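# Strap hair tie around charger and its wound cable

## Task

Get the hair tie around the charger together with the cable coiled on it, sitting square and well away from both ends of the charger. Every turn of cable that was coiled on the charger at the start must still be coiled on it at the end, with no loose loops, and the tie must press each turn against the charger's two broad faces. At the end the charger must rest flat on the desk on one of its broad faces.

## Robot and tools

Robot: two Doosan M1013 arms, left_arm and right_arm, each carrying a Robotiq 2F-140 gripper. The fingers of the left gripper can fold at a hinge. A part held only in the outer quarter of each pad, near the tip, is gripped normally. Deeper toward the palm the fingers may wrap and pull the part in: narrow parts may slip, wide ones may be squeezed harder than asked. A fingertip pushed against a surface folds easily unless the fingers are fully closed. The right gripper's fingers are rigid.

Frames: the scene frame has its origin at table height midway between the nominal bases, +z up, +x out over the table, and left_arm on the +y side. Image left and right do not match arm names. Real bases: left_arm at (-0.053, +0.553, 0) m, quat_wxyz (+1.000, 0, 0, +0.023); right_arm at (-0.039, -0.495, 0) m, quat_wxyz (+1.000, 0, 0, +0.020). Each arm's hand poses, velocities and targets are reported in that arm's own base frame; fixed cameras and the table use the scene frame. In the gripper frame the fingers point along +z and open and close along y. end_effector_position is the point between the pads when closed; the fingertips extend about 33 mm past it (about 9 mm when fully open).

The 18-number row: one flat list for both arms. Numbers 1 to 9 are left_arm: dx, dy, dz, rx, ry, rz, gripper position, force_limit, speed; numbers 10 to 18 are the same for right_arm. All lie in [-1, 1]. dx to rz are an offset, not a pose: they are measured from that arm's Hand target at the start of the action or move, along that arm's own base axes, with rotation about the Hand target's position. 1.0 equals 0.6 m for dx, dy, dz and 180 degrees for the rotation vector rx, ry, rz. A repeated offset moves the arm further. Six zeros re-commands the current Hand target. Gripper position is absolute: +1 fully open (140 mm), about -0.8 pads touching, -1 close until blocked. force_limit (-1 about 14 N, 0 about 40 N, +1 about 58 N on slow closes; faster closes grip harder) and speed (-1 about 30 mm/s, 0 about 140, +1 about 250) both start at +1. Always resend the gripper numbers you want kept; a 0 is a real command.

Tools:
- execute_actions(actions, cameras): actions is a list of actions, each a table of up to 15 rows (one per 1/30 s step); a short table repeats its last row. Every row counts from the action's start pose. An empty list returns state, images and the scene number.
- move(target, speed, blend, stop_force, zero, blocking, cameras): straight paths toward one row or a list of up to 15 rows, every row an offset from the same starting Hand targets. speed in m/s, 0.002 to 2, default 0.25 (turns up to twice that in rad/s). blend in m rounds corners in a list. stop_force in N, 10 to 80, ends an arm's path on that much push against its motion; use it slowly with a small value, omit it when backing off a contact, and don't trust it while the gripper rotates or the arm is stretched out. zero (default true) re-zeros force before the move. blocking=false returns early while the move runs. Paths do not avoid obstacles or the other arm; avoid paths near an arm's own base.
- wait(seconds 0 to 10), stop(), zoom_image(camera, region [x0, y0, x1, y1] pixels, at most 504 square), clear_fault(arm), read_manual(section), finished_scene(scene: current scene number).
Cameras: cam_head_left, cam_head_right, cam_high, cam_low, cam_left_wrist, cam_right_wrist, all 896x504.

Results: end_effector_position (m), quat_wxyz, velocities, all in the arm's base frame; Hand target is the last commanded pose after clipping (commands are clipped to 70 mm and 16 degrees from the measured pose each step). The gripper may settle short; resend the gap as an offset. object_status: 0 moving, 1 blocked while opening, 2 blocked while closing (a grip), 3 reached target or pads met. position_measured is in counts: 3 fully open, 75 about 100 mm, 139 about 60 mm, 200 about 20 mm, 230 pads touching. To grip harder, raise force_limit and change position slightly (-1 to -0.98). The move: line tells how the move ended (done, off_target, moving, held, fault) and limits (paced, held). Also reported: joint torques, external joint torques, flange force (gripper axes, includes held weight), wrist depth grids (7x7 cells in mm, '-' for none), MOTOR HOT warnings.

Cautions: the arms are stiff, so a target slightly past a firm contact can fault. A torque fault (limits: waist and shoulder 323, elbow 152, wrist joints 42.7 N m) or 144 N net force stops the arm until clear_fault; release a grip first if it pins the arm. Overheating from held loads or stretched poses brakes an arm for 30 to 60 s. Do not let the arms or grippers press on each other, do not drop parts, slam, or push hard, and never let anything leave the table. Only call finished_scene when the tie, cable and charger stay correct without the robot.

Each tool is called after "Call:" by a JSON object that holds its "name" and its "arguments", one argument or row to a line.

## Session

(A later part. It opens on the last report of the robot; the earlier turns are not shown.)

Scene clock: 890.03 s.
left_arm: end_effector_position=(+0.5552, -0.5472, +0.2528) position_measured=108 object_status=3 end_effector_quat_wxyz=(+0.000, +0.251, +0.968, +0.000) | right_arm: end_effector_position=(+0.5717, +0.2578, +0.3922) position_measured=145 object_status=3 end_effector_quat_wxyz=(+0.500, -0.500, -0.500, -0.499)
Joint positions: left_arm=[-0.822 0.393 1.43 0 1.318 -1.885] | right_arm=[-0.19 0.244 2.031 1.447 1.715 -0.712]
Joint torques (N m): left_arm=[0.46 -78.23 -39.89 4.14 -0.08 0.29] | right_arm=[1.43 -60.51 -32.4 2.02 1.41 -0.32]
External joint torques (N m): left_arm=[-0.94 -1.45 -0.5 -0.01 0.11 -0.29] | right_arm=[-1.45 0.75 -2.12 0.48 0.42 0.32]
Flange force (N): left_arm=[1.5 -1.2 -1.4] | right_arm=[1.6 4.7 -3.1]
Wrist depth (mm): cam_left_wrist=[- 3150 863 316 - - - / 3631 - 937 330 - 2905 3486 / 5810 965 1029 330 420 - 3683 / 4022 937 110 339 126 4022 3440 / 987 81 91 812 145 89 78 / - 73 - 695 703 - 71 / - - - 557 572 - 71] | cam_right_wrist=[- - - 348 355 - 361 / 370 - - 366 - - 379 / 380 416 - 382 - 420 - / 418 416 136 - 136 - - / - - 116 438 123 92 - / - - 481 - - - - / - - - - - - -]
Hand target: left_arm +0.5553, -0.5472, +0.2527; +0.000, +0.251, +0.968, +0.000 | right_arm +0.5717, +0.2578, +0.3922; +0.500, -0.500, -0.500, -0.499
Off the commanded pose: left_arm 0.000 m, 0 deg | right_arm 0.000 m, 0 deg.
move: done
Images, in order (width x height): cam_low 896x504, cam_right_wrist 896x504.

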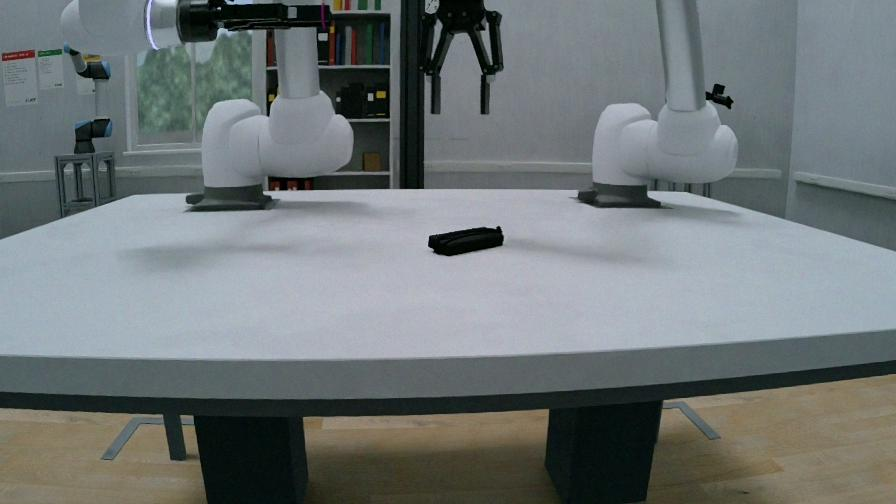

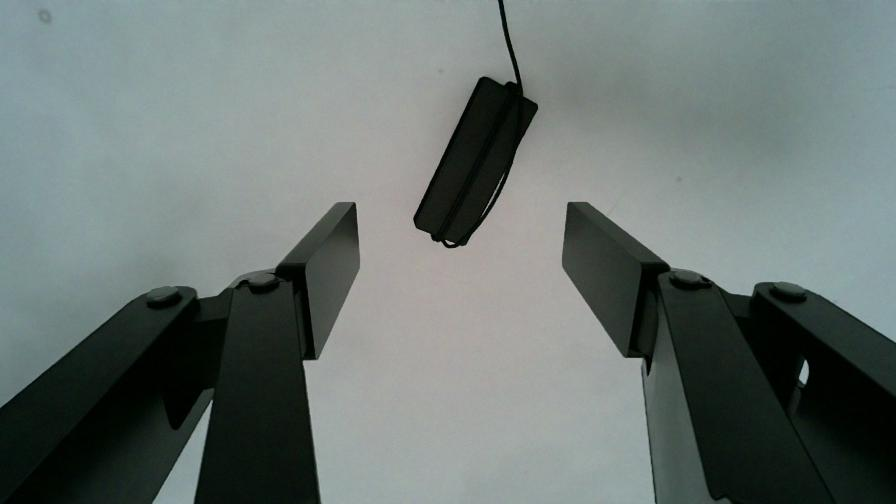

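Call:
{"name": "move", "arguments": {
  "target": [
    [0.1073,0.0408,-0.15,0,0,-0.139,-0.8,-1,0,0,0,0,0,0,0,-0.13,0,-1],
    [0.1073,0.0408,-0.324,0,0,-0.139,-0.8,-1,0,0,0,0,0,0,0,-0.13,0,-1]
  ],
  "speed": 0.15,
  "cameras": ["cam_right_wrist","cam_low"]
}}

Call:
{"name": "zoom_image", "arguments": {
  "camera": "cam_right_wrist",
  "region": [198, 0, 598, 400]
}}

Call:
{"name": "zoom_image", "arguments": {
  "camera": "cam_low",
  "region": [410, 190, 520, 270]
}}

Scene clock: 924.80 s.
left_arm: end_effector_position=(+0.6196, -0.5228, +0.0583) position_measured=229 object_status=3 end_effector_quat_wxyz=(+0.000, +0.455, +0.891, +0.000) | right_arm: end_effector_position=(+0.5717, +0.2578, +0.3922) position_measured=145 object_status=3 end_effector_quat_wxyz=(+0.500, -0.500, -0.500, -0.499)
Joint positions: left_arm=[-0.743 0.561 1.548 0 1.033 -1.369] | right_arm=[-0.19 0.244 2.031 1.447 1.715 -0.712]
Joint torques (N m): left_arm=[0.44 -88.25 -35.32 3.7 -0.04 0.37] | right_arm=[1.69 -60.47 -32.35 1.96 1.47 -0.24]
External joint torques (N m): left_arm=[-0.52 -2.56 -0.58 0 0.07 -0.37] | right_arm=[-1.73 0.72 -2.29 0.55 0.36 0.24]
Flange force (N): left_arm=[1.8 -1.6 -2.6] | right_arm=[1.6 4.8 -3.5]
Wrist depth (mm): cam_left_wrist=[- - 809 518 336 3789 - / 3631 - 902 3789 347 451 - / - 941 1025 3902 360 3845 3845 / 3582 958 115 1172 145 4022 3310 / 976 81 91 895 420 89 79 / - 73 - 701 471 - 71 / - - - 550 516 - 71] | cam_right_wrist=[173 175 149 174 - 174 175 / - 181 - 182 183 186 188 / 191 187 162 192 197 195 196 / 205 209 - 105 203 209 208 / - 215 - - - 219 222 / 232 - - - - - 238 / - - - - - - -]
Hand target: left_arm +0.6196, -0.5228, +0.0583; +0.000, +0.455, +0.890, +0.000 | right_arm +0.5717, +0.2578, +0.3922; +0.500, -0.500, -0.500, -0.499
Off the commanded pose: left_arm 0.000 m, 0 deg | right_arm 0.000 m, 0 deg.
move: done
Images, in order (width x height): cam_low 896x504, cam_right_wrist 896x504.

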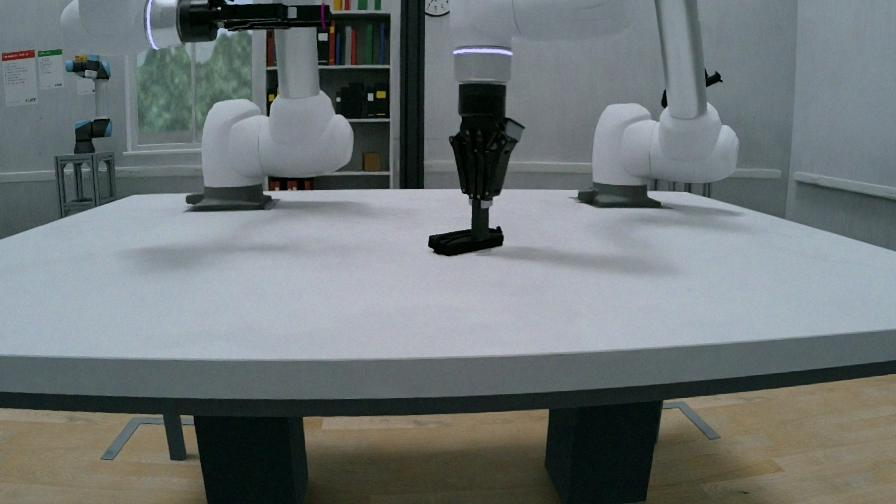

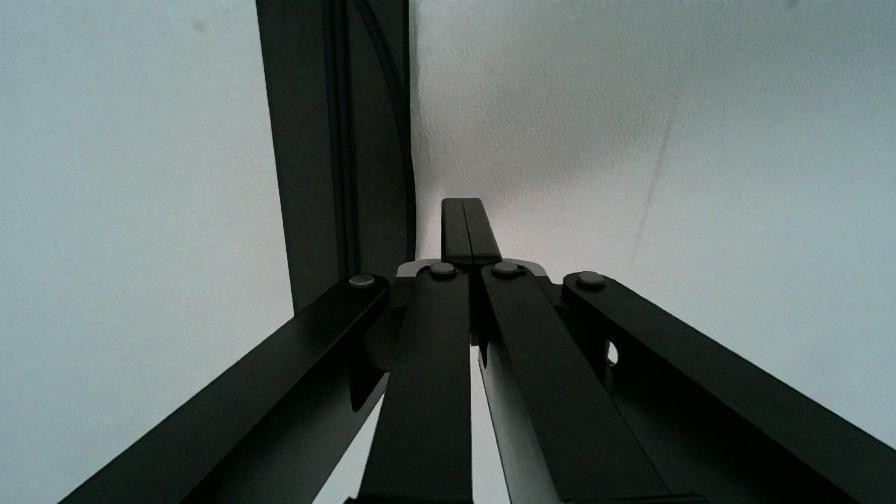

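Scaled by 1.260 from the camera's 896x504 image, which has a finer 1280x720 frame.

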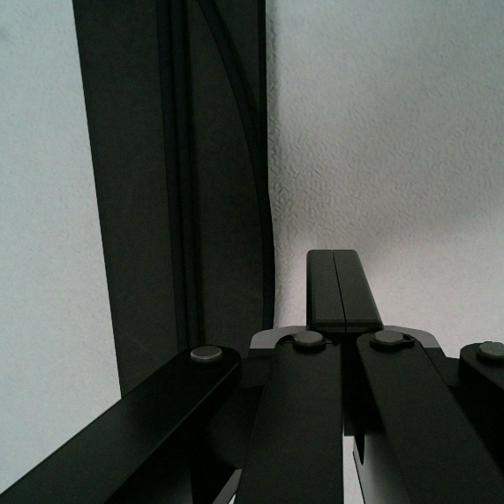

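Scaled by 4.582 from the camera's 896x504 image, which has a finer 1280x720 frame.

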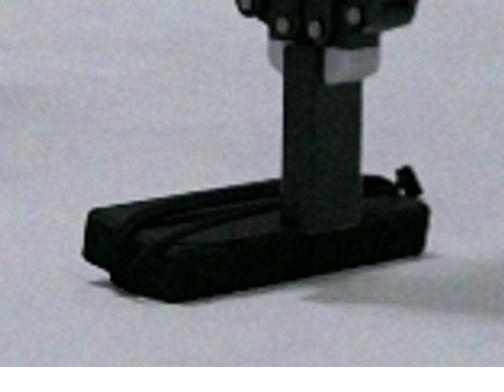

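Call:
{"name": "move", "arguments": {
  "target": [
    [0,0,0.0067,0,0,0,-0.8,-1,0,0,0,0,0,0,0,-0.13,0,-1],
    [-0.0297,-0.0216,0.0067,0,0,0,-0.8,-1,0,0,0,0,0,0,0,-0.13,0,-1]
  ],
  "speed": 0.04,
  "cameras": ["cam_right_wrist","cam_low"]
}}

Call:
{"name": "zoom_image", "arguments": {
  "camera": "cam_right_wrist",
  "region": [198, 0, 598, 400]
}}

Call:
{"name": "zoom_image", "arguments": {
  "camera": "cam_low",
  "region": [410, 190, 520, 270]
}}

Scene clock: 940.43 s.
left_arm: end_effector_position=(+0.6018, -0.5357, +0.0624) position_measured=229 object_status=3 end_effector_quat_wxyz=(+0.000, +0.455, +0.890, +0.000) | right_arm: end_effector_position=(+0.5717, +0.2578, +0.3922) position_measured=145 object_status=3 end_effector_quat_wxyz=(+0.500, -0.500, -0.500, -0.499)
Joint positions: left_arm=[-0.77 0.551 1.557 0 1.034 -1.396] | right_arm=[-0.19 0.244 2.031 1.447 1.715 -0.712]
Joint torques (N m): left_arm=[0.23 -87.79 -35.75 3.6 -0.1 0.35] | right_arm=[1.16 -61.07 -32.29 2.02 1.5 -0.28]
External joint torques (N m): left_arm=[-0.27 -2.26 -0.18 0.1 0.14 -0.35] | right_arm=[-1.24 1.4 -2.24 0.49 0.33 0.28]
Flange force (N): left_arm=[2.4 -1.3 -2.2] | right_arm=[0.9 5.8 -2.8]
Wrist depth (mm): cam_left_wrist=[- - 846 516 326 - 4022 / - - 902 356 331 460 - / - 976 1029 355 342 3962 - / 3902 958 110 387 144 3902 3582 / 983 81 91 951 399 89 78 / - 73 - 670 469 - 71 / - - - 550 521 - 71] | cam_right_wrist=[176 177 178 177 178 174 181 / 184 183 187 - - - 188 / - - 171 - 201 197 204 / - 215 - 105 205 - 213 / - 219 - - - 224 226 / - - - - - - - / - - - - - - -]
Hand target: left_arm +0.6018, -0.5357, +0.0624; +0.000, +0.455, +0.890, +0.000 | right_arm +0.5717, +0.2578, +0.3922; +0.500, -0.500, -0.500, -0.499
Off the commanded pose: left_arm 0.000 m, 0 deg | right_arm 0.000 m, 0 deg.
move: done
Images, in order (width x height): cam_low 896x504, cam_right_wrist 896x504.

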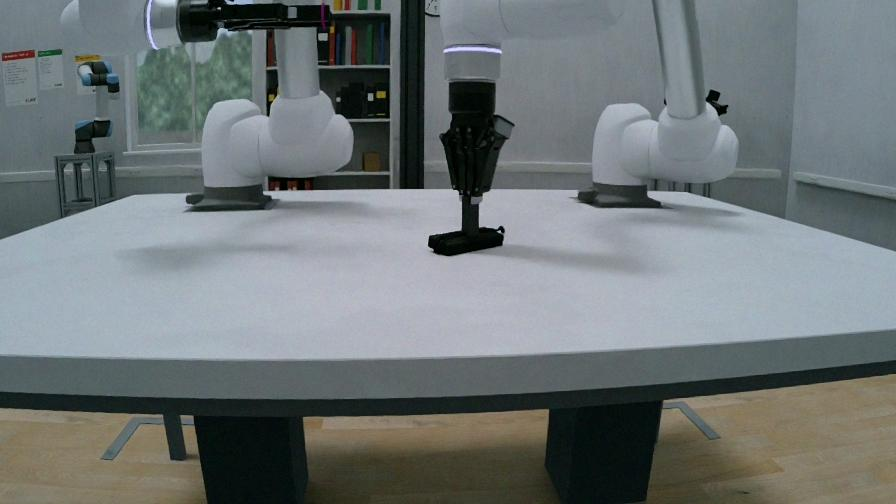

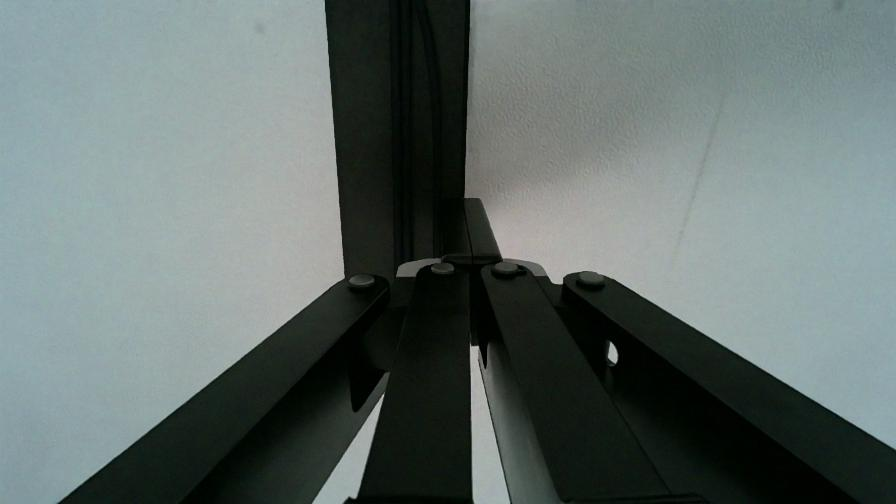

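Scaled by 1.260 from the camera's 896x504 image, which has a finer 1280x720 frame.

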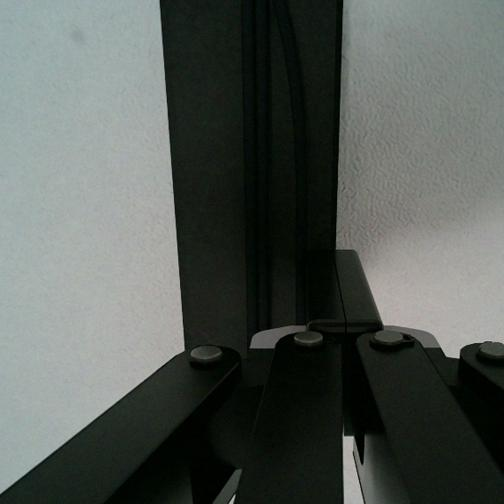

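Scaled by 4.582 from the camera's 896x504 image, which has a finer 1280x720 frame.

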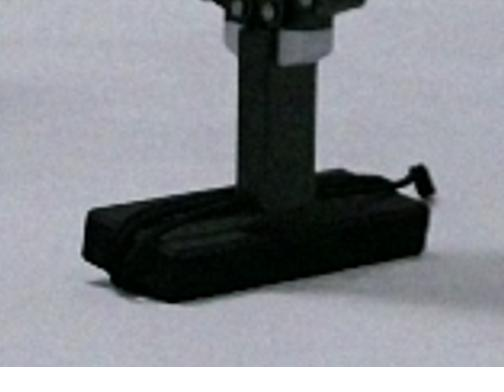

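Call:
{"name": "move", "arguments": {
  "target": [-0.0095,-0.007,0,0,0,0,-0.8,-1,0,0,0,0,0,0,0,-0.13,0,-1],
  "speed": 0.04
}}

Call:
{"name": "move", "arguments": {
  "target": [
    [0,0,0.3,0,0,0,-0.8,-1,0,0,0,0,0,0,0,-0.13,0,-1],
    [-0.035,0.005,0.3,0,0,0,0.17,-1,0,0,0,0,0,0,0,-0.13,0,-1]
  ],
  "speed": 0.15,
  "cameras": ["cam_right_wrist"]
}}

Call:
{"name": "zoom_image", "arguments": {
  "camera": "cam_right_wrist",
  "region": [298, 50, 598, 350]
}}

Scene clock: 950.73 s.
left_arm: end_effector_position=(+0.5961, -0.5399, +0.0624) position_measured=229 object_status=3 end_effector_quat_wxyz=(+0.000, +0.455, +0.890, +0.000) | right_arm: end_effector_position=(+0.5717, +0.2578, +0.3922) position_measured=145 object_status=3 end_effector_quat_wxyz=(+0.500, -0.500, -0.500, -0.499)
Joint positions: left_arm=[-0.779 0.549 1.56 0 1.033 -1.405] | right_arm=[-0.19 0.244 2.031 1.447 1.715 -0.712]
Joint torques (N m): left_arm=[0.18 -87.67 -35.3 3.5 0 0.35] | right_arm=[0.82 -60.93 -32.35 2.08 1.56 -0.3]
External joint torques (N m): left_arm=[-0.5 -2.46 -0.71 0.2 0.03 -0.35] | right_arm=[-0.83 1.07 -2.31 0.43 0.27 0.3]
Flange force (N): left_arm=[1.5 -1.4 -2.6] | right_arm=[1.3 5.7 -2.0]
Wrist depth (mm): cam_left_wrist=[- - 785 503 318 - - / - 3005 874 342 328 424 - / - 954 998 350 340 3396 3076 / 3683 947 110 378 145 4150 3735 / 983 81 91 860 391 89 79 / - 73 - 672 460 - 71 / - - - 549 534 - 71] | cam_right_wrist=[176 176 177 160 179 178 178 / - 187 182 161 187 184 189 / - - - 197 - - - / - - 207 107 205 210 213 / - - - - - 227 234 / - - - - - - - / - - - - - - -]
Hand target: left_arm +0.5961, -0.5399, +0.0624; +0.000, +0.455, +0.890, +0.000 | right_arm +0.5717, +0.2578, +0.3922; +0.500, -0.500, -0.500, -0.499
Off the commanded pose: left_arm 0.000 m, 0 deg | right_arm 0.000 m, 0 deg.
move: done

Scene clock: 953.40 s.
left_arm: end_effector_position=(+0.5751, -0.5369, +0.2424) position_measured=108 object_status=0 end_effector_quat_wxyz=(+0.000, +0.455, +0.890, +0.000) | right_arm: end_effector_position=(+0.5717, +0.2578, +0.3922) position_measured=145 object_status=3 end_effector_quat_wxyz=(+0.500, -0.500, -0.500, -0.499)
Joint positions: left_arm=[-0.795 0.409 1.427 0 1.306 -1.421] | right_arm=[-0.19 0.244 2.031 1.447 1.715 -0.712]
Joint torques (N m): left_arm=[0.72 -79.26 -39.92 4.1 -0.03 0.27] | right_arm=[1.64 -61.22 -32.59 2.01 1.45 -0.24]
External joint torques (N m): left_arm=[-0.79 -1.67 -0.33 0.04 0.06 -0.27] | right_arm=[-1.7 1.43 -1.99 0.5 0.37 0.24]
Flange force (N): left_arm=[1.6 -1.7 -1.2] | right_arm=[0.6 5.2 -3.5]
Wrist depth (mm): cam_left_wrist=[- - 877 327 324 - - / - - 976 350 344 - - / 3683 944 1017 356 390 5447 3352 / 3962 965 114 377 126 3902 3396 / 972 81 91 849 126 89 79 / - 73 - 703 697 - 71 / - - - 550 575 - 71] | cam_right_wrist=[338 - - - - - - / - 374 - - 361 - - / - 370 396 368 379 - 393 / - - 136 - 136 - 409 / - - 116 - 122 92 - / - - - - - - - / - - - 498 - - -]
Hand target: left_arm +0.5751, -0.5369, +0.2424; +0.000, +0.455, +0.890, +0.000 | right_arm +0.5717, +0.2578, +0.3922; +0.500, -0.500, -0.500, -0.499
Off the commanded pose: left_arm 0.000 m, 0 deg | right_arm 0.000 m, 0 deg.
move: done
Images, in order (width x height): cam_right_wrist 896x504.

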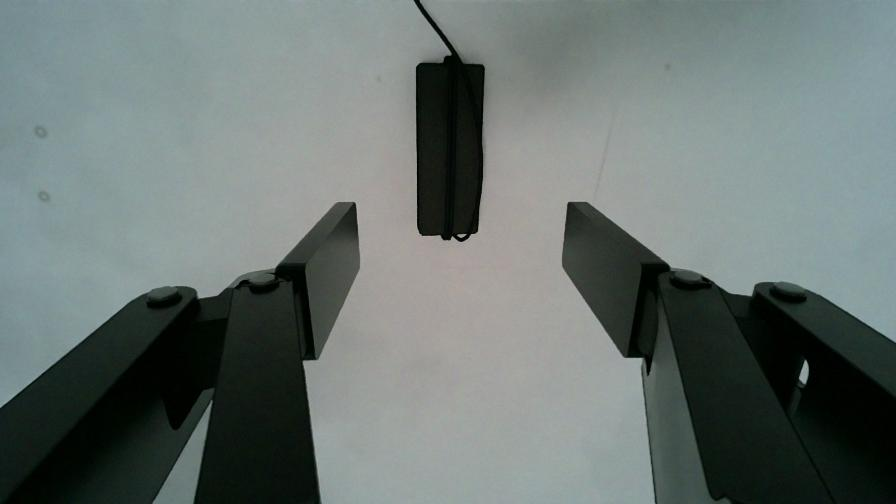

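Scaled by 1.680 from the camera's 896x504 image, which has a finer 1280x720 frame.

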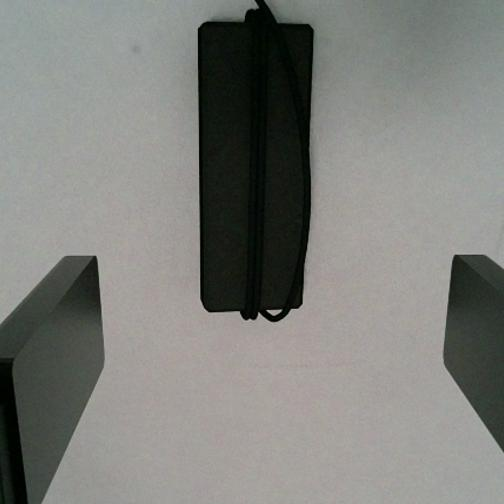

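Call:
{"name": "move", "arguments": {
  "target": [
    [-0.102,0.112,-0.15,0,0,0.207,-0.49,-1,0,0,0,0,0,0,0,-0.13,0,-1],
    [-0.102,0.112,-0.343,0,0,0.207,-0.49,-1,0,0,0,0,0,0,0,-0.13,0,-1]
  ],
  "speed": [0.2,0.1],
  "cameras": ["cam_right_wrist"]
}}

Call:
{"name": "zoom_image", "arguments": {
  "camera": "cam_low",
  "region": [410, 190, 520, 270]
}}

Scene clock: 987.03 s.
left_arm: end_effector_position=(+0.5139, -0.4697, +0.0365) position_measured=191 object_status=3 end_effector_quat_wxyz=(+0.000, +0.147, +0.989, +0.000) | right_arm: end_effector_position=(+0.5717, +0.2578, +0.3922) position_measured=145 object_status=3 end_effector_quat_wxyz=(+0.500, -0.500, -0.500, -0.499)
Joint positions: left_arm=[-0.79 0.428 1.813 0 0.9 -2.066] | right_arm=[-0.19 0.244 2.031 1.447 1.715 -0.712]
Joint torques (N m): left_arm=[0.9 -74.09 -33.63 3.33 -0.84 0.34] | right_arm=[1.62 -60.66 -32.55 2.04 1.39 -0.29]
External joint torques (N m): left_arm=[-0.94 -1.13 0.96 0.01 0.88 -0.34] | right_arm=[-1.6 1.01 -1.89 0.45 0.44 0.29]
Flange force (N): left_arm=[3.4 -0.4 -2.0] | right_arm=[1.1 4.5 -3.4]
Wrist depth (mm): cam_left_wrist=[3189 - 838 552 - - - / 3845 - 944 403 528 - 4587 / 2695 972 998 412 490 - - / 4022 961 110 437 126 3789 3845 / 968 81 91 812 145 89 79 / - 73 - 670 692 - 71 / - - - 555 567 - 71] | cam_right_wrist=[153 152 154 153 - 154 156 / 161 163 162 161 - 164 167 / 171 171 172 172 - 176 174 / 179 177 179 179 122 184 177 / 194 - 92 149 - 97 201 / - - - - - 79 - / - - - - - - -]
Hand target: left_arm +0.5139, -0.4697, +0.0366; +0.000, +0.147, +0.989, +0.000 | right_arm +0.5717, +0.2578, +0.3922; +0.500, -0.500, -0.500, -0.499
Off the commanded pose: left_arm 0.000 m, 0 deg | right_arm 0.000 m, 0 deg.
move: done
Images, in order (width x height): cam_right_wrist 896x504.

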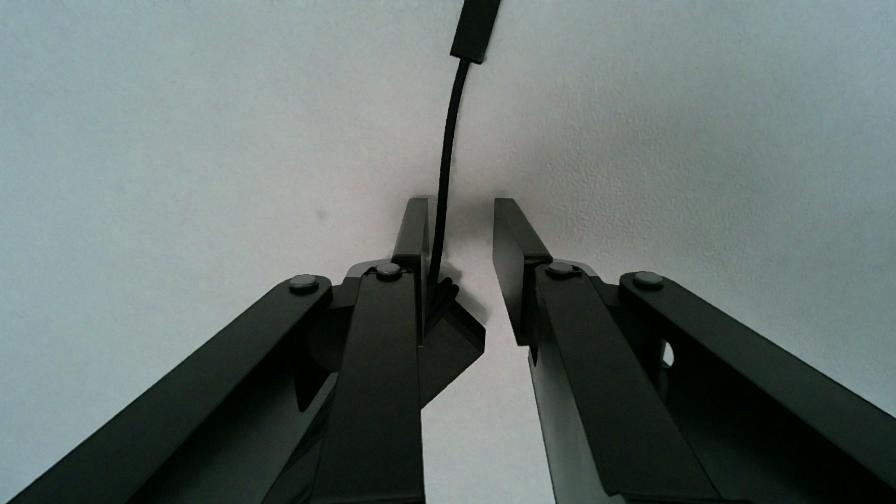

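This scene's latest camera images include none from cam_low. They are from: cam_right_wrist. cam_low's image comes with the result of a call that names it in "cameras".

Call:
{"name": "execute_actions", "arguments": {
  "actions": [],
  "cameras": ["cam_right_wrist","cam_high"]
}}

Call:
{"name": "zoom_image", "arguments": {
  "camera": "cam_right_wrist",
  "region": [250, 100, 650, 504]
}}

Scene clock: 1020.67 s.
left_arm: end_effector_position=(+0.5139, -0.4697, +0.0366) position_measured=191 object_status=3 end_effector_quat_wxyz=(+0.000, +0.147, +0.989, +0.000) | right_arm: end_effector_position=(+0.5717, +0.2578, +0.3922) position_measured=145 object_status=3 end_effector_quat_wxyz=(+0.500, -0.500, -0.500, -0.499)
Joint positions: left_arm=[-0.79 0.428 1.813 0 0.9 -2.066] | right_arm=[-0.19 0.244 2.031 1.447 1.715 -0.712]
Joint velocities: within noise
Joint torques (N m): left_arm=[0.29 -74.52 -33.71 3.22 -0.86 0.38] | right_arm=[2.09 -60.42 -32.68 1.95 1.47 -0.33]
External joint torques (N m): left_arm=[-0.42 -0.74 1 0.13 0.9 -0.38] | right_arm=[-2.15 0.74 -1.85 0.56 0.35 0.33]
Flange force (N): left_arm=[2.7 0.0 -1.6] | right_arm=[1.4 4.0 -4.1]
Wrist depth (mm): cam_left_wrist=[- 3486 849 548 - - - / - 3962 972 404 500 - - / 5684 976 1025 416 523 3310 - / 4150 947 110 442 126 3631 3440 / 972 81 91 802 145 89 78 / - 73 - 662 697 - 71 / - - - 554 570 - 71] | cam_right_wrist=[- 153 154 153 155 154 - / 161 160 161 163 163 164 164 / 170 171 171 171 173 174 175 / 180 181 179 148 113 183 - / 192 - 92 165 - - 198 / - - - - - 79 206 / - - - 223 - - -]
Hand target: left_arm +0.5139, -0.4697, +0.0366; +0.000, +0.147, +0.989, +0.000 | right_arm +0.5717, +0.2578, +0.3922; +0.500, -0.500, -0.500, -0.499
Tool commands: left_gripper/position=-0.49 left_gripper/force_limit=-1.0 left_gripper/speed=+0.0 right_gripper/position=-0.13 right_gripper/force_limit=+0.0 right_gripper/speed=-1.0
Off the commanded pose: left_arm 0.000 m, 0 deg | right_arm 0.000 m, 0 deg.
Images, in order (width x height): cam_high 896x504, cam_right_wrist 896x504.

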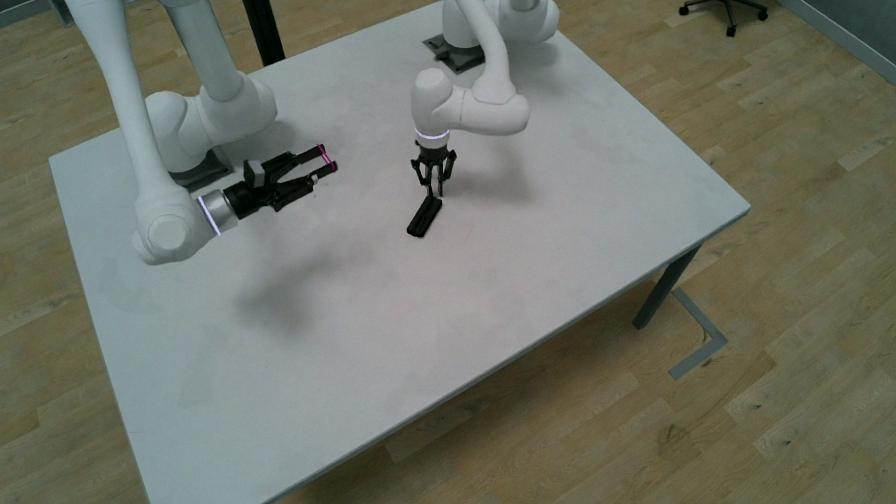

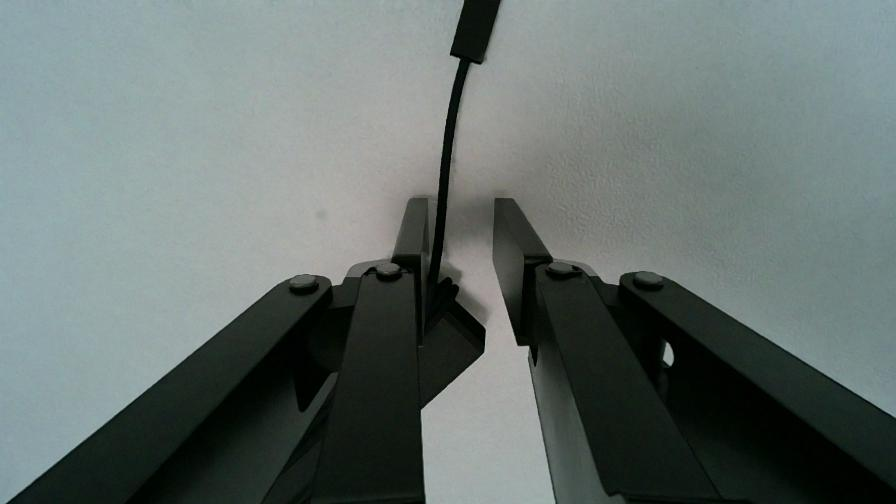

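Scaled by 1.248 from the camera's 896x504 image, which has a finer 1280x720 frame.

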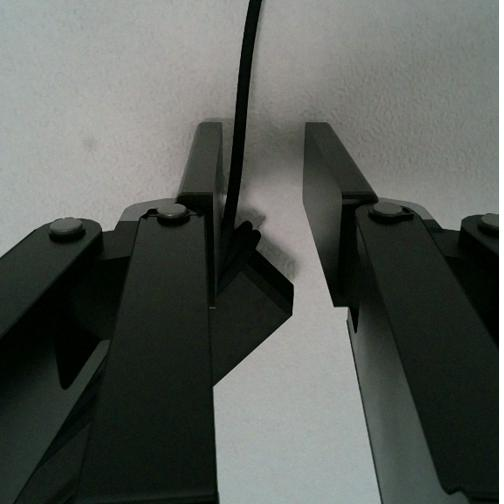

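Call:
{"name": "move", "arguments": {
  "target": [-0.0191,0.0058,0,0,0,0,-0.49,-1,0,0,0,0,0,0,0,-0.13,0,-1],
  "speed": 0.08
}}

Call:
{"name": "move", "arguments": {
  "target": [0,0,0,0,0,0,-1,-1,-1,0,0,0,0,0,0,-0.13,0,-1],
  "cameras": ["cam_right_wrist"]
}}

Scene clock: 1040.20 s.
left_arm: end_effector_position=(+0.5025, -0.4662, +0.0366) position_measured=191 object_status=3 end_effector_quat_wxyz=(+0.000, +0.147, +0.989, +0.000) | right_arm: end_effector_position=(+0.5717, +0.2578, +0.3922) position_measured=145 object_status=3 end_effector_quat_wxyz=(+0.500, -0.500, -0.500, -0.499)
Joint positions: left_arm=[-0.798 0.414 1.836 0 0.892 -2.075] | right_arm=[-0.19 0.244 2.031 1.447 1.715 -0.712]
Joint torques (N m): left_arm=[0.56 -72.48 -31.84 3.27 -0.02 0.31] | right_arm=[1.44 -61.34 -32.64 2 1.55 -0.22]
External joint torques (N m): left_arm=[-0.44 -2.15 -0.81 0.07 0.05 -0.31] | right_arm=[-1.35 1.61 -1.83 0.49 0.27 0.22]
Flange force (N): left_arm=[1.5 -0.5 -2.9] | right_arm=[0.2 5.3 -2.8]
Wrist depth (mm): cam_left_wrist=[- - 817 566 3113 - - / - - 921 404 515 3352 - / 3735 947 998 416 492 2695 - / 4022 954 110 451 126 3268 3683 / 983 81 91 578 145 89 79 / - 73 - 669 694 - 71 / - - - 548 568 - 71] | cam_right_wrist=[153 152 153 152 156 156 156 / - - 162 161 - 164 165 / - 172 172 172 172 175 175 / - - 180 180 179 183 - / - - 92 - - - - / - - - - - 79 - / - - - - - - -]
Hand target: left_arm +0.5025, -0.4662, +0.0366; +0.000, +0.147, +0.989, +0.000 | right_arm +0.5717, +0.2578, +0.3922; +0.500, -0.500, -0.500, -0.499
Off the commanded pose: left_arm 0.000 m, 0 deg | right_arm 0.000 m, 0 deg.
move: done

Scene clock: 1041.17 s.
left_arm: end_effector_position=(+0.5025, -0.4662, +0.0366) position_measured=225 object_status=2 end_effector_quat_wxyz=(+0.000, +0.147, +0.989, +0.000) | right_arm: end_effector_position=(+0.5717, +0.2578, +0.3922) position_measured=145 object_status=3 end_effector_quat_wxyz=(+0.500, -0.500, -0.500, -0.499)
Joint positions: left_arm=[-0.798 0.414 1.836 0 0.892 -2.075] | right_arm=[-0.19 0.244 2.031 1.447 1.715 -0.712]
Joint torques (N m): left_arm=[0.61 -72.39 -31.63 3.31 0.04 0.25] | right_arm=[2.12 -60.96 -32.46 1.92 1.37 -0.33]
External joint torques (N m): left_arm=[-0.54 -1.66 -0.91 0.02 -0.01 -0.25] | right_arm=[-2.14 1.25 -2.1 0.58 0.46 0.33]
Flange force (N): left_arm=[0.8 -0.9 -2.3] | right_arm=[1.1 5.1 -4.3]
Wrist depth (mm): cam_left_wrist=[- - 817 545 - 3533 3113 / - - 947 402 525 - - / - 965 1025 413 512 4754 4933 / 3902 947 110 448 126 3683 3735 / 979 81 91 809 145 89 79 / - 73 - 665 692 - 71 / - - - 554 578 - 71] | cam_right_wrist=[- 153 - 152 153 155 156 / 161 158 162 163 162 165 165 / - 173 175 172 174 - 174 / 185 181 180 123 180 - 184 / 191 190 - - - - - / - - - - - - - / - - - - - - -]
Hand target: left_arm +0.5025, -0.4662, +0.0366; +0.000, +0.147, +0.989, +0.000 | right_arm +0.5717, +0.2578, +0.3922; +0.500, -0.500, -0.500, -0.499
Off the commanded pose: left_arm 0.000 m, 0 deg | right_arm 0.000 m, 0 deg.
move: done
Images, in order (width x height): cam_right_wrist 896x504.

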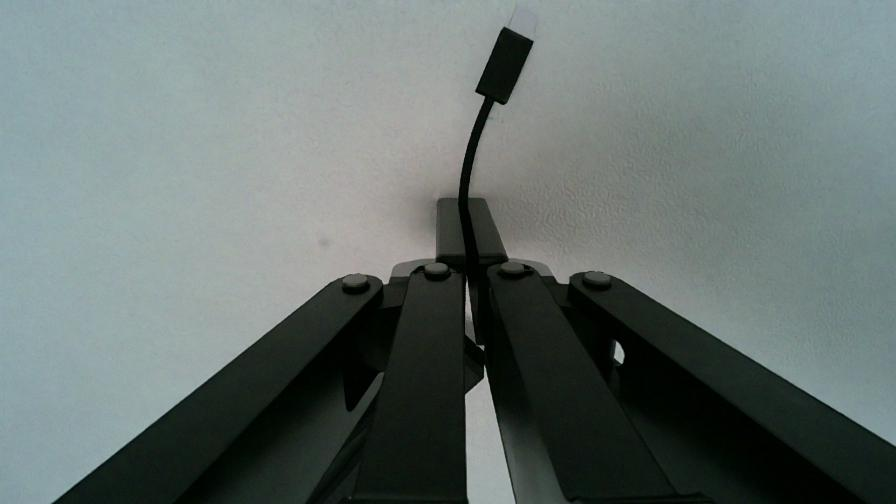

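Call:
{"name": "move", "arguments": {
  "target": [-0.0064,0.0019,0,0,0,0,-1,-1,-1,0,0,0,0,0,0,-0.13,0,-1],
  "speed": 0.03
}}

Call:
{"name": "move", "arguments": {
  "target": [0,0,0,0,0,0,-0.6,-1,-1,0,0,0,0,0,0,-0.13,0,-1]
}}

Call:
{"name": "move", "arguments": {
  "target": [0,0,0.05,0,0,0,-0.6,-1,-1,0,0,0,0,0,0,-0.13,0,-1],
  "speed": 0.08
}}

Call:
{"name": "move", "arguments": {
  "target": [0.088,-0.098,0.25,0,0,-0.2055,-0.6,-1,-1,0,0,0,0,0,0,-0.13,0,-1],
  "cameras": ["cam_right_wrist","cam_high"]
}}

Call:
{"name": "zoom_image", "arguments": {
  "camera": "cam_right_wrist",
  "region": [300, 50, 620, 350]
}}

Scene clock: 1052.60 s.
left_arm: end_effector_position=(+0.4986, -0.4651, +0.0366) position_measured=225 object_status=2 end_effector_quat_wxyz=(+0.000, +0.147, +0.989, +0.000) | right_arm: end_effector_position=(+0.5717, +0.2578, +0.3922) position_measured=145 object_status=3 end_effector_quat_wxyz=(+0.500, -0.500, -0.500, -0.499)
Joint positions: left_arm=[-0.801 0.409 1.843 0 0.889 -2.077] | right_arm=[-0.19 0.244 2.031 1.447 1.715 -0.712]
Joint torques (N m): left_arm=[0.05 -71.55 -30.74 3.31 0.49 0.28] | right_arm=[1.71 -61.19 -32.62 1.99 1.46 -0.38]
External joint torques (N m): left_arm=[-0.19 -1.86 -1.77 0.01 -0.46 -0.28] | right_arm=[-1.72 1.5 -1.86 0.5 0.36 0.38]
Flange force (N): left_arm=[-0.4 -1.0 -2.3] | right_arm=[0.7 5.2 -3.5]
Wrist depth (mm): cam_left_wrist=[- 3440 833 557 - 2811 3228 / - 3683 944 404 518 - 3005 / 3113 954 1021 416 502 - 3150 / 4022 944 110 454 126 3440 3533 / 965 81 91 802 145 89 78 / - 73 - 664 699 - 71 / - - - 549 571 - 71] | cam_right_wrist=[- 156 154 152 155 156 155 / 161 159 162 161 164 164 166 / 170 171 172 172 173 175 175 / - 182 181 112 181 185 185 / - 191 - - - 198 197 / 203 - - - - - 208 / - - - - - - -]
Hand target: left_arm +0.4986, -0.4651, +0.0366; +0.000, +0.147, +0.989, +0.000 | right_arm +0.5717, +0.2578, +0.3922; +0.500, -0.500, -0.500, -0.499
Off the commanded pose: left_arm 0.000 m, 0 deg | right_arm 0.000 m, 0 deg.
move: done

Scene clock: 1053.27 s.
left_arm: end_effector_position=(+0.4986, -0.4651, +0.0366) position_measured=205 object_status=0 end_effector_quat_wxyz=(+0.000, +0.147, +0.989, +0.000) | right_arm: end_effector_position=(+0.5717, +0.2578, +0.3922) position_measured=145 object_status=3 end_effector_quat_wxyz=(+0.500, -0.500, -0.500, -0.499)
Joint positions: left_arm=[-0.801 0.409 1.843 0 0.889 -2.077] | right_arm=[-0.19 0.244 2.031 1.447 1.715 -0.712]
Joint torques (N m): left_arm=[0.21 -71.77 -32.17 3.24 -0.06 0.33] | right_arm=[1.5 -61.11 -32.71 1.97 1.47 -0.3]
External joint torques (N m): left_arm=[0 -1.91 -0.25 0.08 0.1 -0.33] | right_arm=[-1.5 1.36 -1.82 0.53 0.36 0.3]
Flange force (N): left_arm=[1.9 0.4 -2.3] | right_arm=[0.6 4.9 -3.1]
Wrist depth (mm): cam_left_wrist=[- - 827 560 5229 - - / - 3902 941 407 3631 - - / - 958 998 422 523 - - / 3631 944 115 456 126 3789 4085 / 968 81 91 809 145 89 78 / - 73 - 664 697 - 71 / - - - 552 571 - 71] | cam_right_wrist=[153 153 155 154 153 154 156 / 161 159 162 160 163 164 165 / 170 171 169 169 171 177 175 / 181 181 - - 178 185 185 / 192 - 92 115 - - - / - - - - - - - / - - - - - - -]
Hand target: left_arm +0.4986, -0.4651, +0.0366; +0.000, +0.147, +0.989, +0.000 | right_arm +0.5717, +0.2578, +0.3922; +0.500, -0.500, -0.500, -0.499
Off the commanded pose: left_arm 0.000 m, 0 deg | right_arm 0.000 m, 0 deg.
move: done

Scene clock: 1054.00 s.
left_arm: end_effector_position=(+0.4986, -0.4651, +0.0666) position_measured=205 object_status=3 end_effector_quat_wxyz=(+0.000, +0.147, +0.989, +0.000) | right_arm: end_effector_position=(+0.5717, +0.2578, +0.3922) position_measured=145 object_status=3 end_effector_quat_wxyz=(+0.500, -0.500, -0.500, -0.499)
Joint positions: left_arm=[-0.801 0.379 1.822 0 0.94 -2.077] | right_arm=[-0.19 0.244 2.031 1.447 1.715 -0.712]
Joint torques (N m): left_arm=[0.15 -70.59 -33.35 3.39 -0.03 0.29] | right_arm=[1.52 -60.77 -32.6 1.95 1.5 -0.27]
External joint torques (N m): left_arm=[-0.37 -1.15 -0.38 0.06 0.07 -0.29] | right_arm=[-1.53 0.95 -1.95 0.55 0.33 0.27]
Flange force (N): left_arm=[1.1 -0.5 -1.5] | right_arm=[1.2 4.6 -3.0]
Wrist depth (mm): cam_left_wrist=[- - 849 391 - - - / 3962 2905 930 407 511 3533 2905 / 5127 961 1025 423 555 4150 4754 / 3735 961 114 451 126 3683 3683 / 1038 81 91 802 145 89 78 / - 73 - 667 707 - 71 / - - - 557 566 - 71] | cam_right_wrist=[- 181 180 181 182 183 184 / - 190 185 - - 194 194 / - 203 - 201 202 - - / - - 209 136 214 217 - / 227 223 92 115 - 226 - / - - - - - - - / - - - - - - -]
Hand target: left_arm +0.4986, -0.4651, +0.0666; +0.000, +0.147, +0.989, +0.000 | right_arm +0.5717, +0.2578, +0.3922; +0.500, -0.500, -0.500, -0.499
Off the commanded pose: left_arm 0.000 m, 0 deg | right_arm 0.000 m, 0 deg.
move: done

Scene clock: 1055.67 s.
left_arm: end_effector_position=(+0.5514, -0.5239, +0.2165) position_measured=205 object_status=3 end_effector_quat_wxyz=(+0.000, +0.453, +0.892, +0.000) | right_arm: end_effector_position=(+0.5717, +0.2578, +0.3922) position_measured=145 object_status=3 end_effector_quat_wxyz=(+0.500, -0.500, -0.500, -0.499)
Joint positions: left_arm=[-0.805 0.381 1.516 0 1.245 -1.436] | right_arm=[-0.19 0.244 2.031 1.447 1.715 -0.712]
Joint torques (N m): left_arm=[0.28 -75.84 -38.83 3.91 0.01 0.33] | right_arm=[1.79 -60.39 -32.78 1.94 1.41 -0.33]
External joint torques (N m): left_arm=[0.03 -2.87 -0.96 0.19 0.03 -0.33] | right_arm=[-1.81 0.59 -1.81 0.57 0.42 0.33]
Flange force (N): left_arm=[2.2 -0.8 -2.6] | right_arm=[1.6 3.8 -3.5]
Wrist depth (mm): cam_left_wrist=[- 2905 898 333 436 3005 3396 / - - 947 355 3962 - - / - 941 1021 378 3440 4022 3440 / 3845 941 110 399 144 4022 3396 / 983 81 91 817 145 89 79 / - 73 - 701 701 - 71 / - - - 557 566 - 71] | cam_right_wrist=[- 318 313 - - - 319 / - 323 - - - - - / - 348 - - 350 - - / - 374 - - 376 - - / - - 92 - - - - / - - - - - - - / - - - - - - -]
Hand target: left_arm +0.5514, -0.5239, +0.2166; +0.000, +0.453, +0.892, +0.000 | right_arm +0.5717, +0.2578, +0.3922; +0.500, -0.500, -0.500, -0.499
Off the commanded pose: left_arm 0.000 m, 0 deg | right_arm 0.000 m, 0 deg.
move: done
Images, in order (width x height): cam_high 896x504, cam_right_wrist 896x504.

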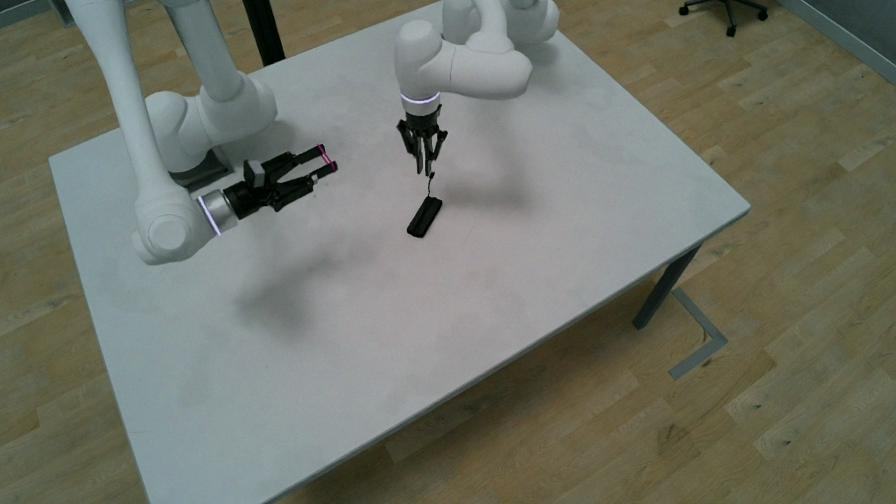

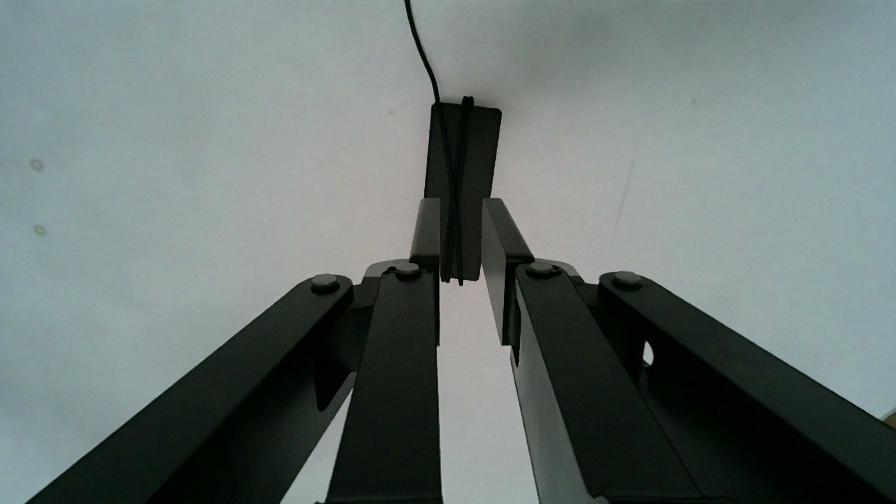

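Scaled by 1.575 from the camera's 896x504 image, which has a finer 1280x720 frame.

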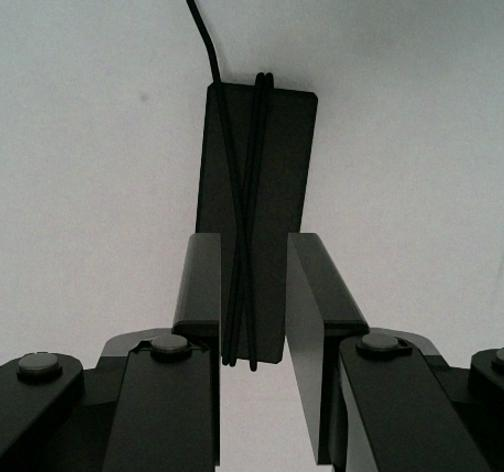

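Call:
{"name": "move", "arguments": {
  "target": [-0.0008,0.0297,-0.19,0,0,-0.005,0.0,-1,-1,0,0,0,0,0,0,-0.13,0,-1],
  "cameras": ["cam_right_wrist"]
}}

Call:
{"name": "zoom_image", "arguments": {
  "camera": "cam_right_wrist",
  "region": [250, 150, 650, 504]
}}

Scene clock: 1084.77 s.
left_arm: end_effector_position=(+0.5509, -0.5061, +0.1026) position_measured=129 object_status=0 end_effector_quat_wxyz=(+0.000, +0.460, +0.888, +0.000) | right_arm: end_effector_position=(+0.5717, +0.2578, +0.3922) position_measured=145 object_status=3 end_effector_quat_wxyz=(+0.500, -0.500, -0.500, -0.499)
Joint positions: left_arm=[-0.789 0.438 1.655 0 1.048 -1.404] | right_arm=[-0.19 0.244 2.031 1.447 1.715 -0.712]
Joint torques (N m): left_arm=[0.25 -78.08 -35.68 3.69 -0.04 0.36] | right_arm=[1.56 -60.83 -32.53 2.04 1.46 -0.36]
External joint torques (N m): left_arm=[-0.03 -1.81 -0.54 0.05 0.08 -0.36] | right_arm=[-1.6 1.07 -1.95 0.47 0.36 0.36]
Flange force (N): left_arm=[1.2 -0.8 -2.0] | right_arm=[1.2 4.8 -3.3]
Wrist depth (mm): cam_left_wrist=[3533 5684 854 341 406 - 3735 / - - 961 359 418 - 5229 / - 954 1021 382 3902 4150 3228 / 4286 958 110 407 126 3845 3228 / 968 81 91 466 145 89 78 / - 73 - 644 - - 71 / - - - 553 572 - 71] | cam_right_wrist=[213 - 214 216 - 218 - / 224 - 224 223 232 227 - / 236 - - - 240 - 247 / 251 252 132 - 134 - 259 / - - 86 243 118 92 270 / - - 288 258 - - - / - - - 314 - - -]
Hand target: left_arm +0.5509, -0.5061, +0.1026; +0.000, +0.460, +0.888, +0.000 | right_arm +0.5717, +0.2578, +0.3922; +0.500, -0.500, -0.500, -0.499
Off the commanded pose: left_arm 0.000 m, 0 deg | right_arm 0.000 m, 0 deg.
move: done
Images, in order (width x height): cam_right_wrist 896x504.

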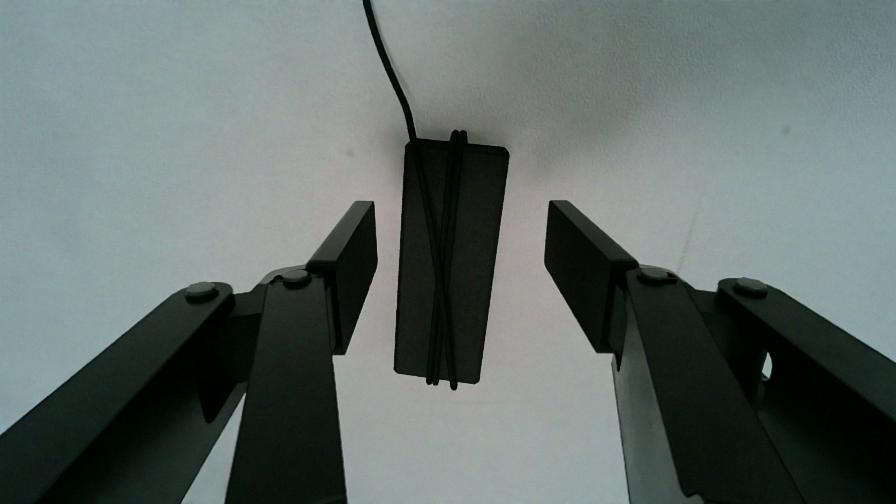

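Scaled by 1.260 from the camera's 896x504 image, which has a finer 1280x720 frame.

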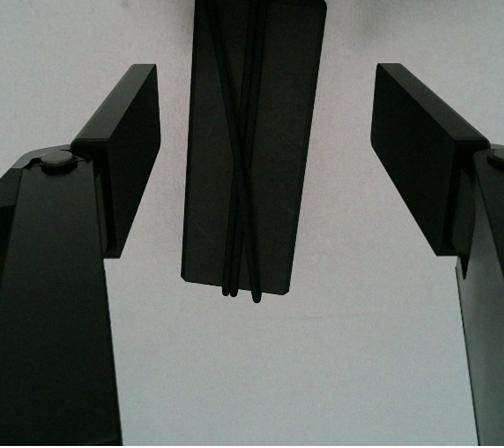

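Call:
{"name": "move", "arguments": {
  "target": [-0.0043,0.0018,-0.05,0,0,-0.0239,0.1,-1,-1,0,0,0,0,0,0,-0.13,0,-1],
  "cameras": ["cam_right_wrist"]
}}

Call:
{"name": "zoom_image", "arguments": {
  "camera": "cam_right_wrist",
  "region": [250, 50, 650, 504]
}}

Scene clock: 1106.77 s.
left_arm: end_effector_position=(+0.5484, -0.5050, +0.0726) position_measured=117 object_status=3 end_effector_quat_wxyz=(+0.000, +0.493, +0.870, +0.000) | right_arm: end_effector_position=(+0.5717, +0.2578, +0.3922) position_measured=145 object_status=3 end_effector_quat_wxyz=(+0.500, -0.500, -0.500, -0.499)
Joint positions: left_arm=[-0.79 0.459 1.684 0 0.998 -1.33] | right_arm=[-0.19 0.244 2.031 1.447 1.715 -0.712]
Joint torques (N m): left_arm=[0.44 -79.38 -34.49 3.56 -0.03 0.2] | right_arm=[1.63 -60.96 -32.85 2.05 1.48 -0.34]
External joint torques (N m): left_arm=[-0.33 -1.35 -0.5 0.05 0.07 -0.2] | right_arm=[-1.61 1.15 -1.67 0.45 0.35 0.34]
Flange force (N): left_arm=[0.5 -0.9 -1.7] | right_arm=[0.8 4.3 -3.3]
Wrist depth (mm): cam_left_wrist=[- 3962 827 347 476 3533 - / 4358 - 947 361 425 - 3962 / 4358 968 1038 378 390 - 3310 / 3845 951 110 405 126 3902 3631 / 1054 81 91 458 145 89 78 / - 73 - 540 662 - 71 / - - - 549 566 - 71] | cam_right_wrist=[- - 185 - 186 188 191 / 196 - 196 198 198 195 199 / 207 209 209 - 209 211 210 / 219 218 151 192 147 223 229 / - - 86 205 231 92 - / - - - - - - - / - - - - - - -]
Hand target: left_arm +0.5484, -0.5050, +0.0726; +0.000, +0.493, +0.870, +0.000 | right_arm +0.5717, +0.2578, +0.3922; +0.500, -0.500, -0.500, -0.499
Off the commanded pose: left_arm 0.000 m, 0 deg | right_arm 0.000 m, 0 deg.
move: done
Images, in order (width x height): cam_right_wrist 896x504.

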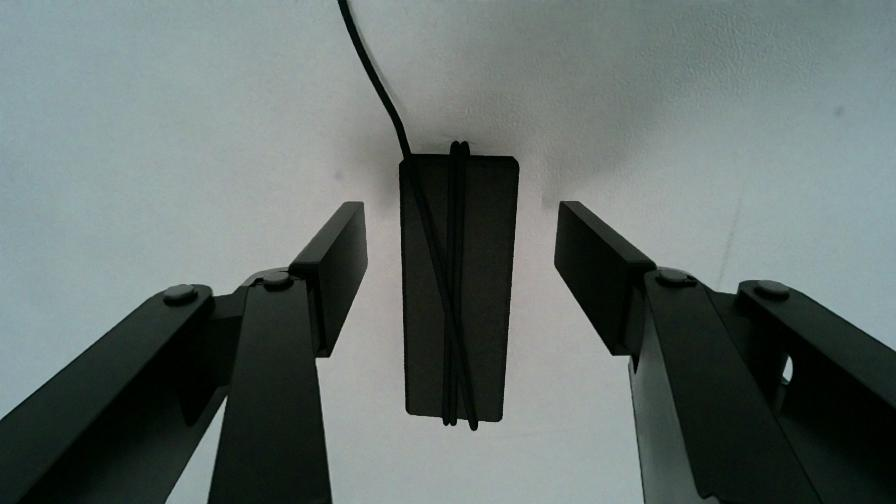

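Scaled by 1.110 from the camera's 896x504 image, which has a finer 1280x720 frame.

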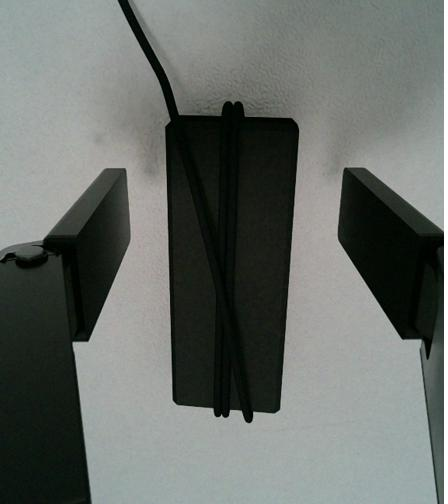

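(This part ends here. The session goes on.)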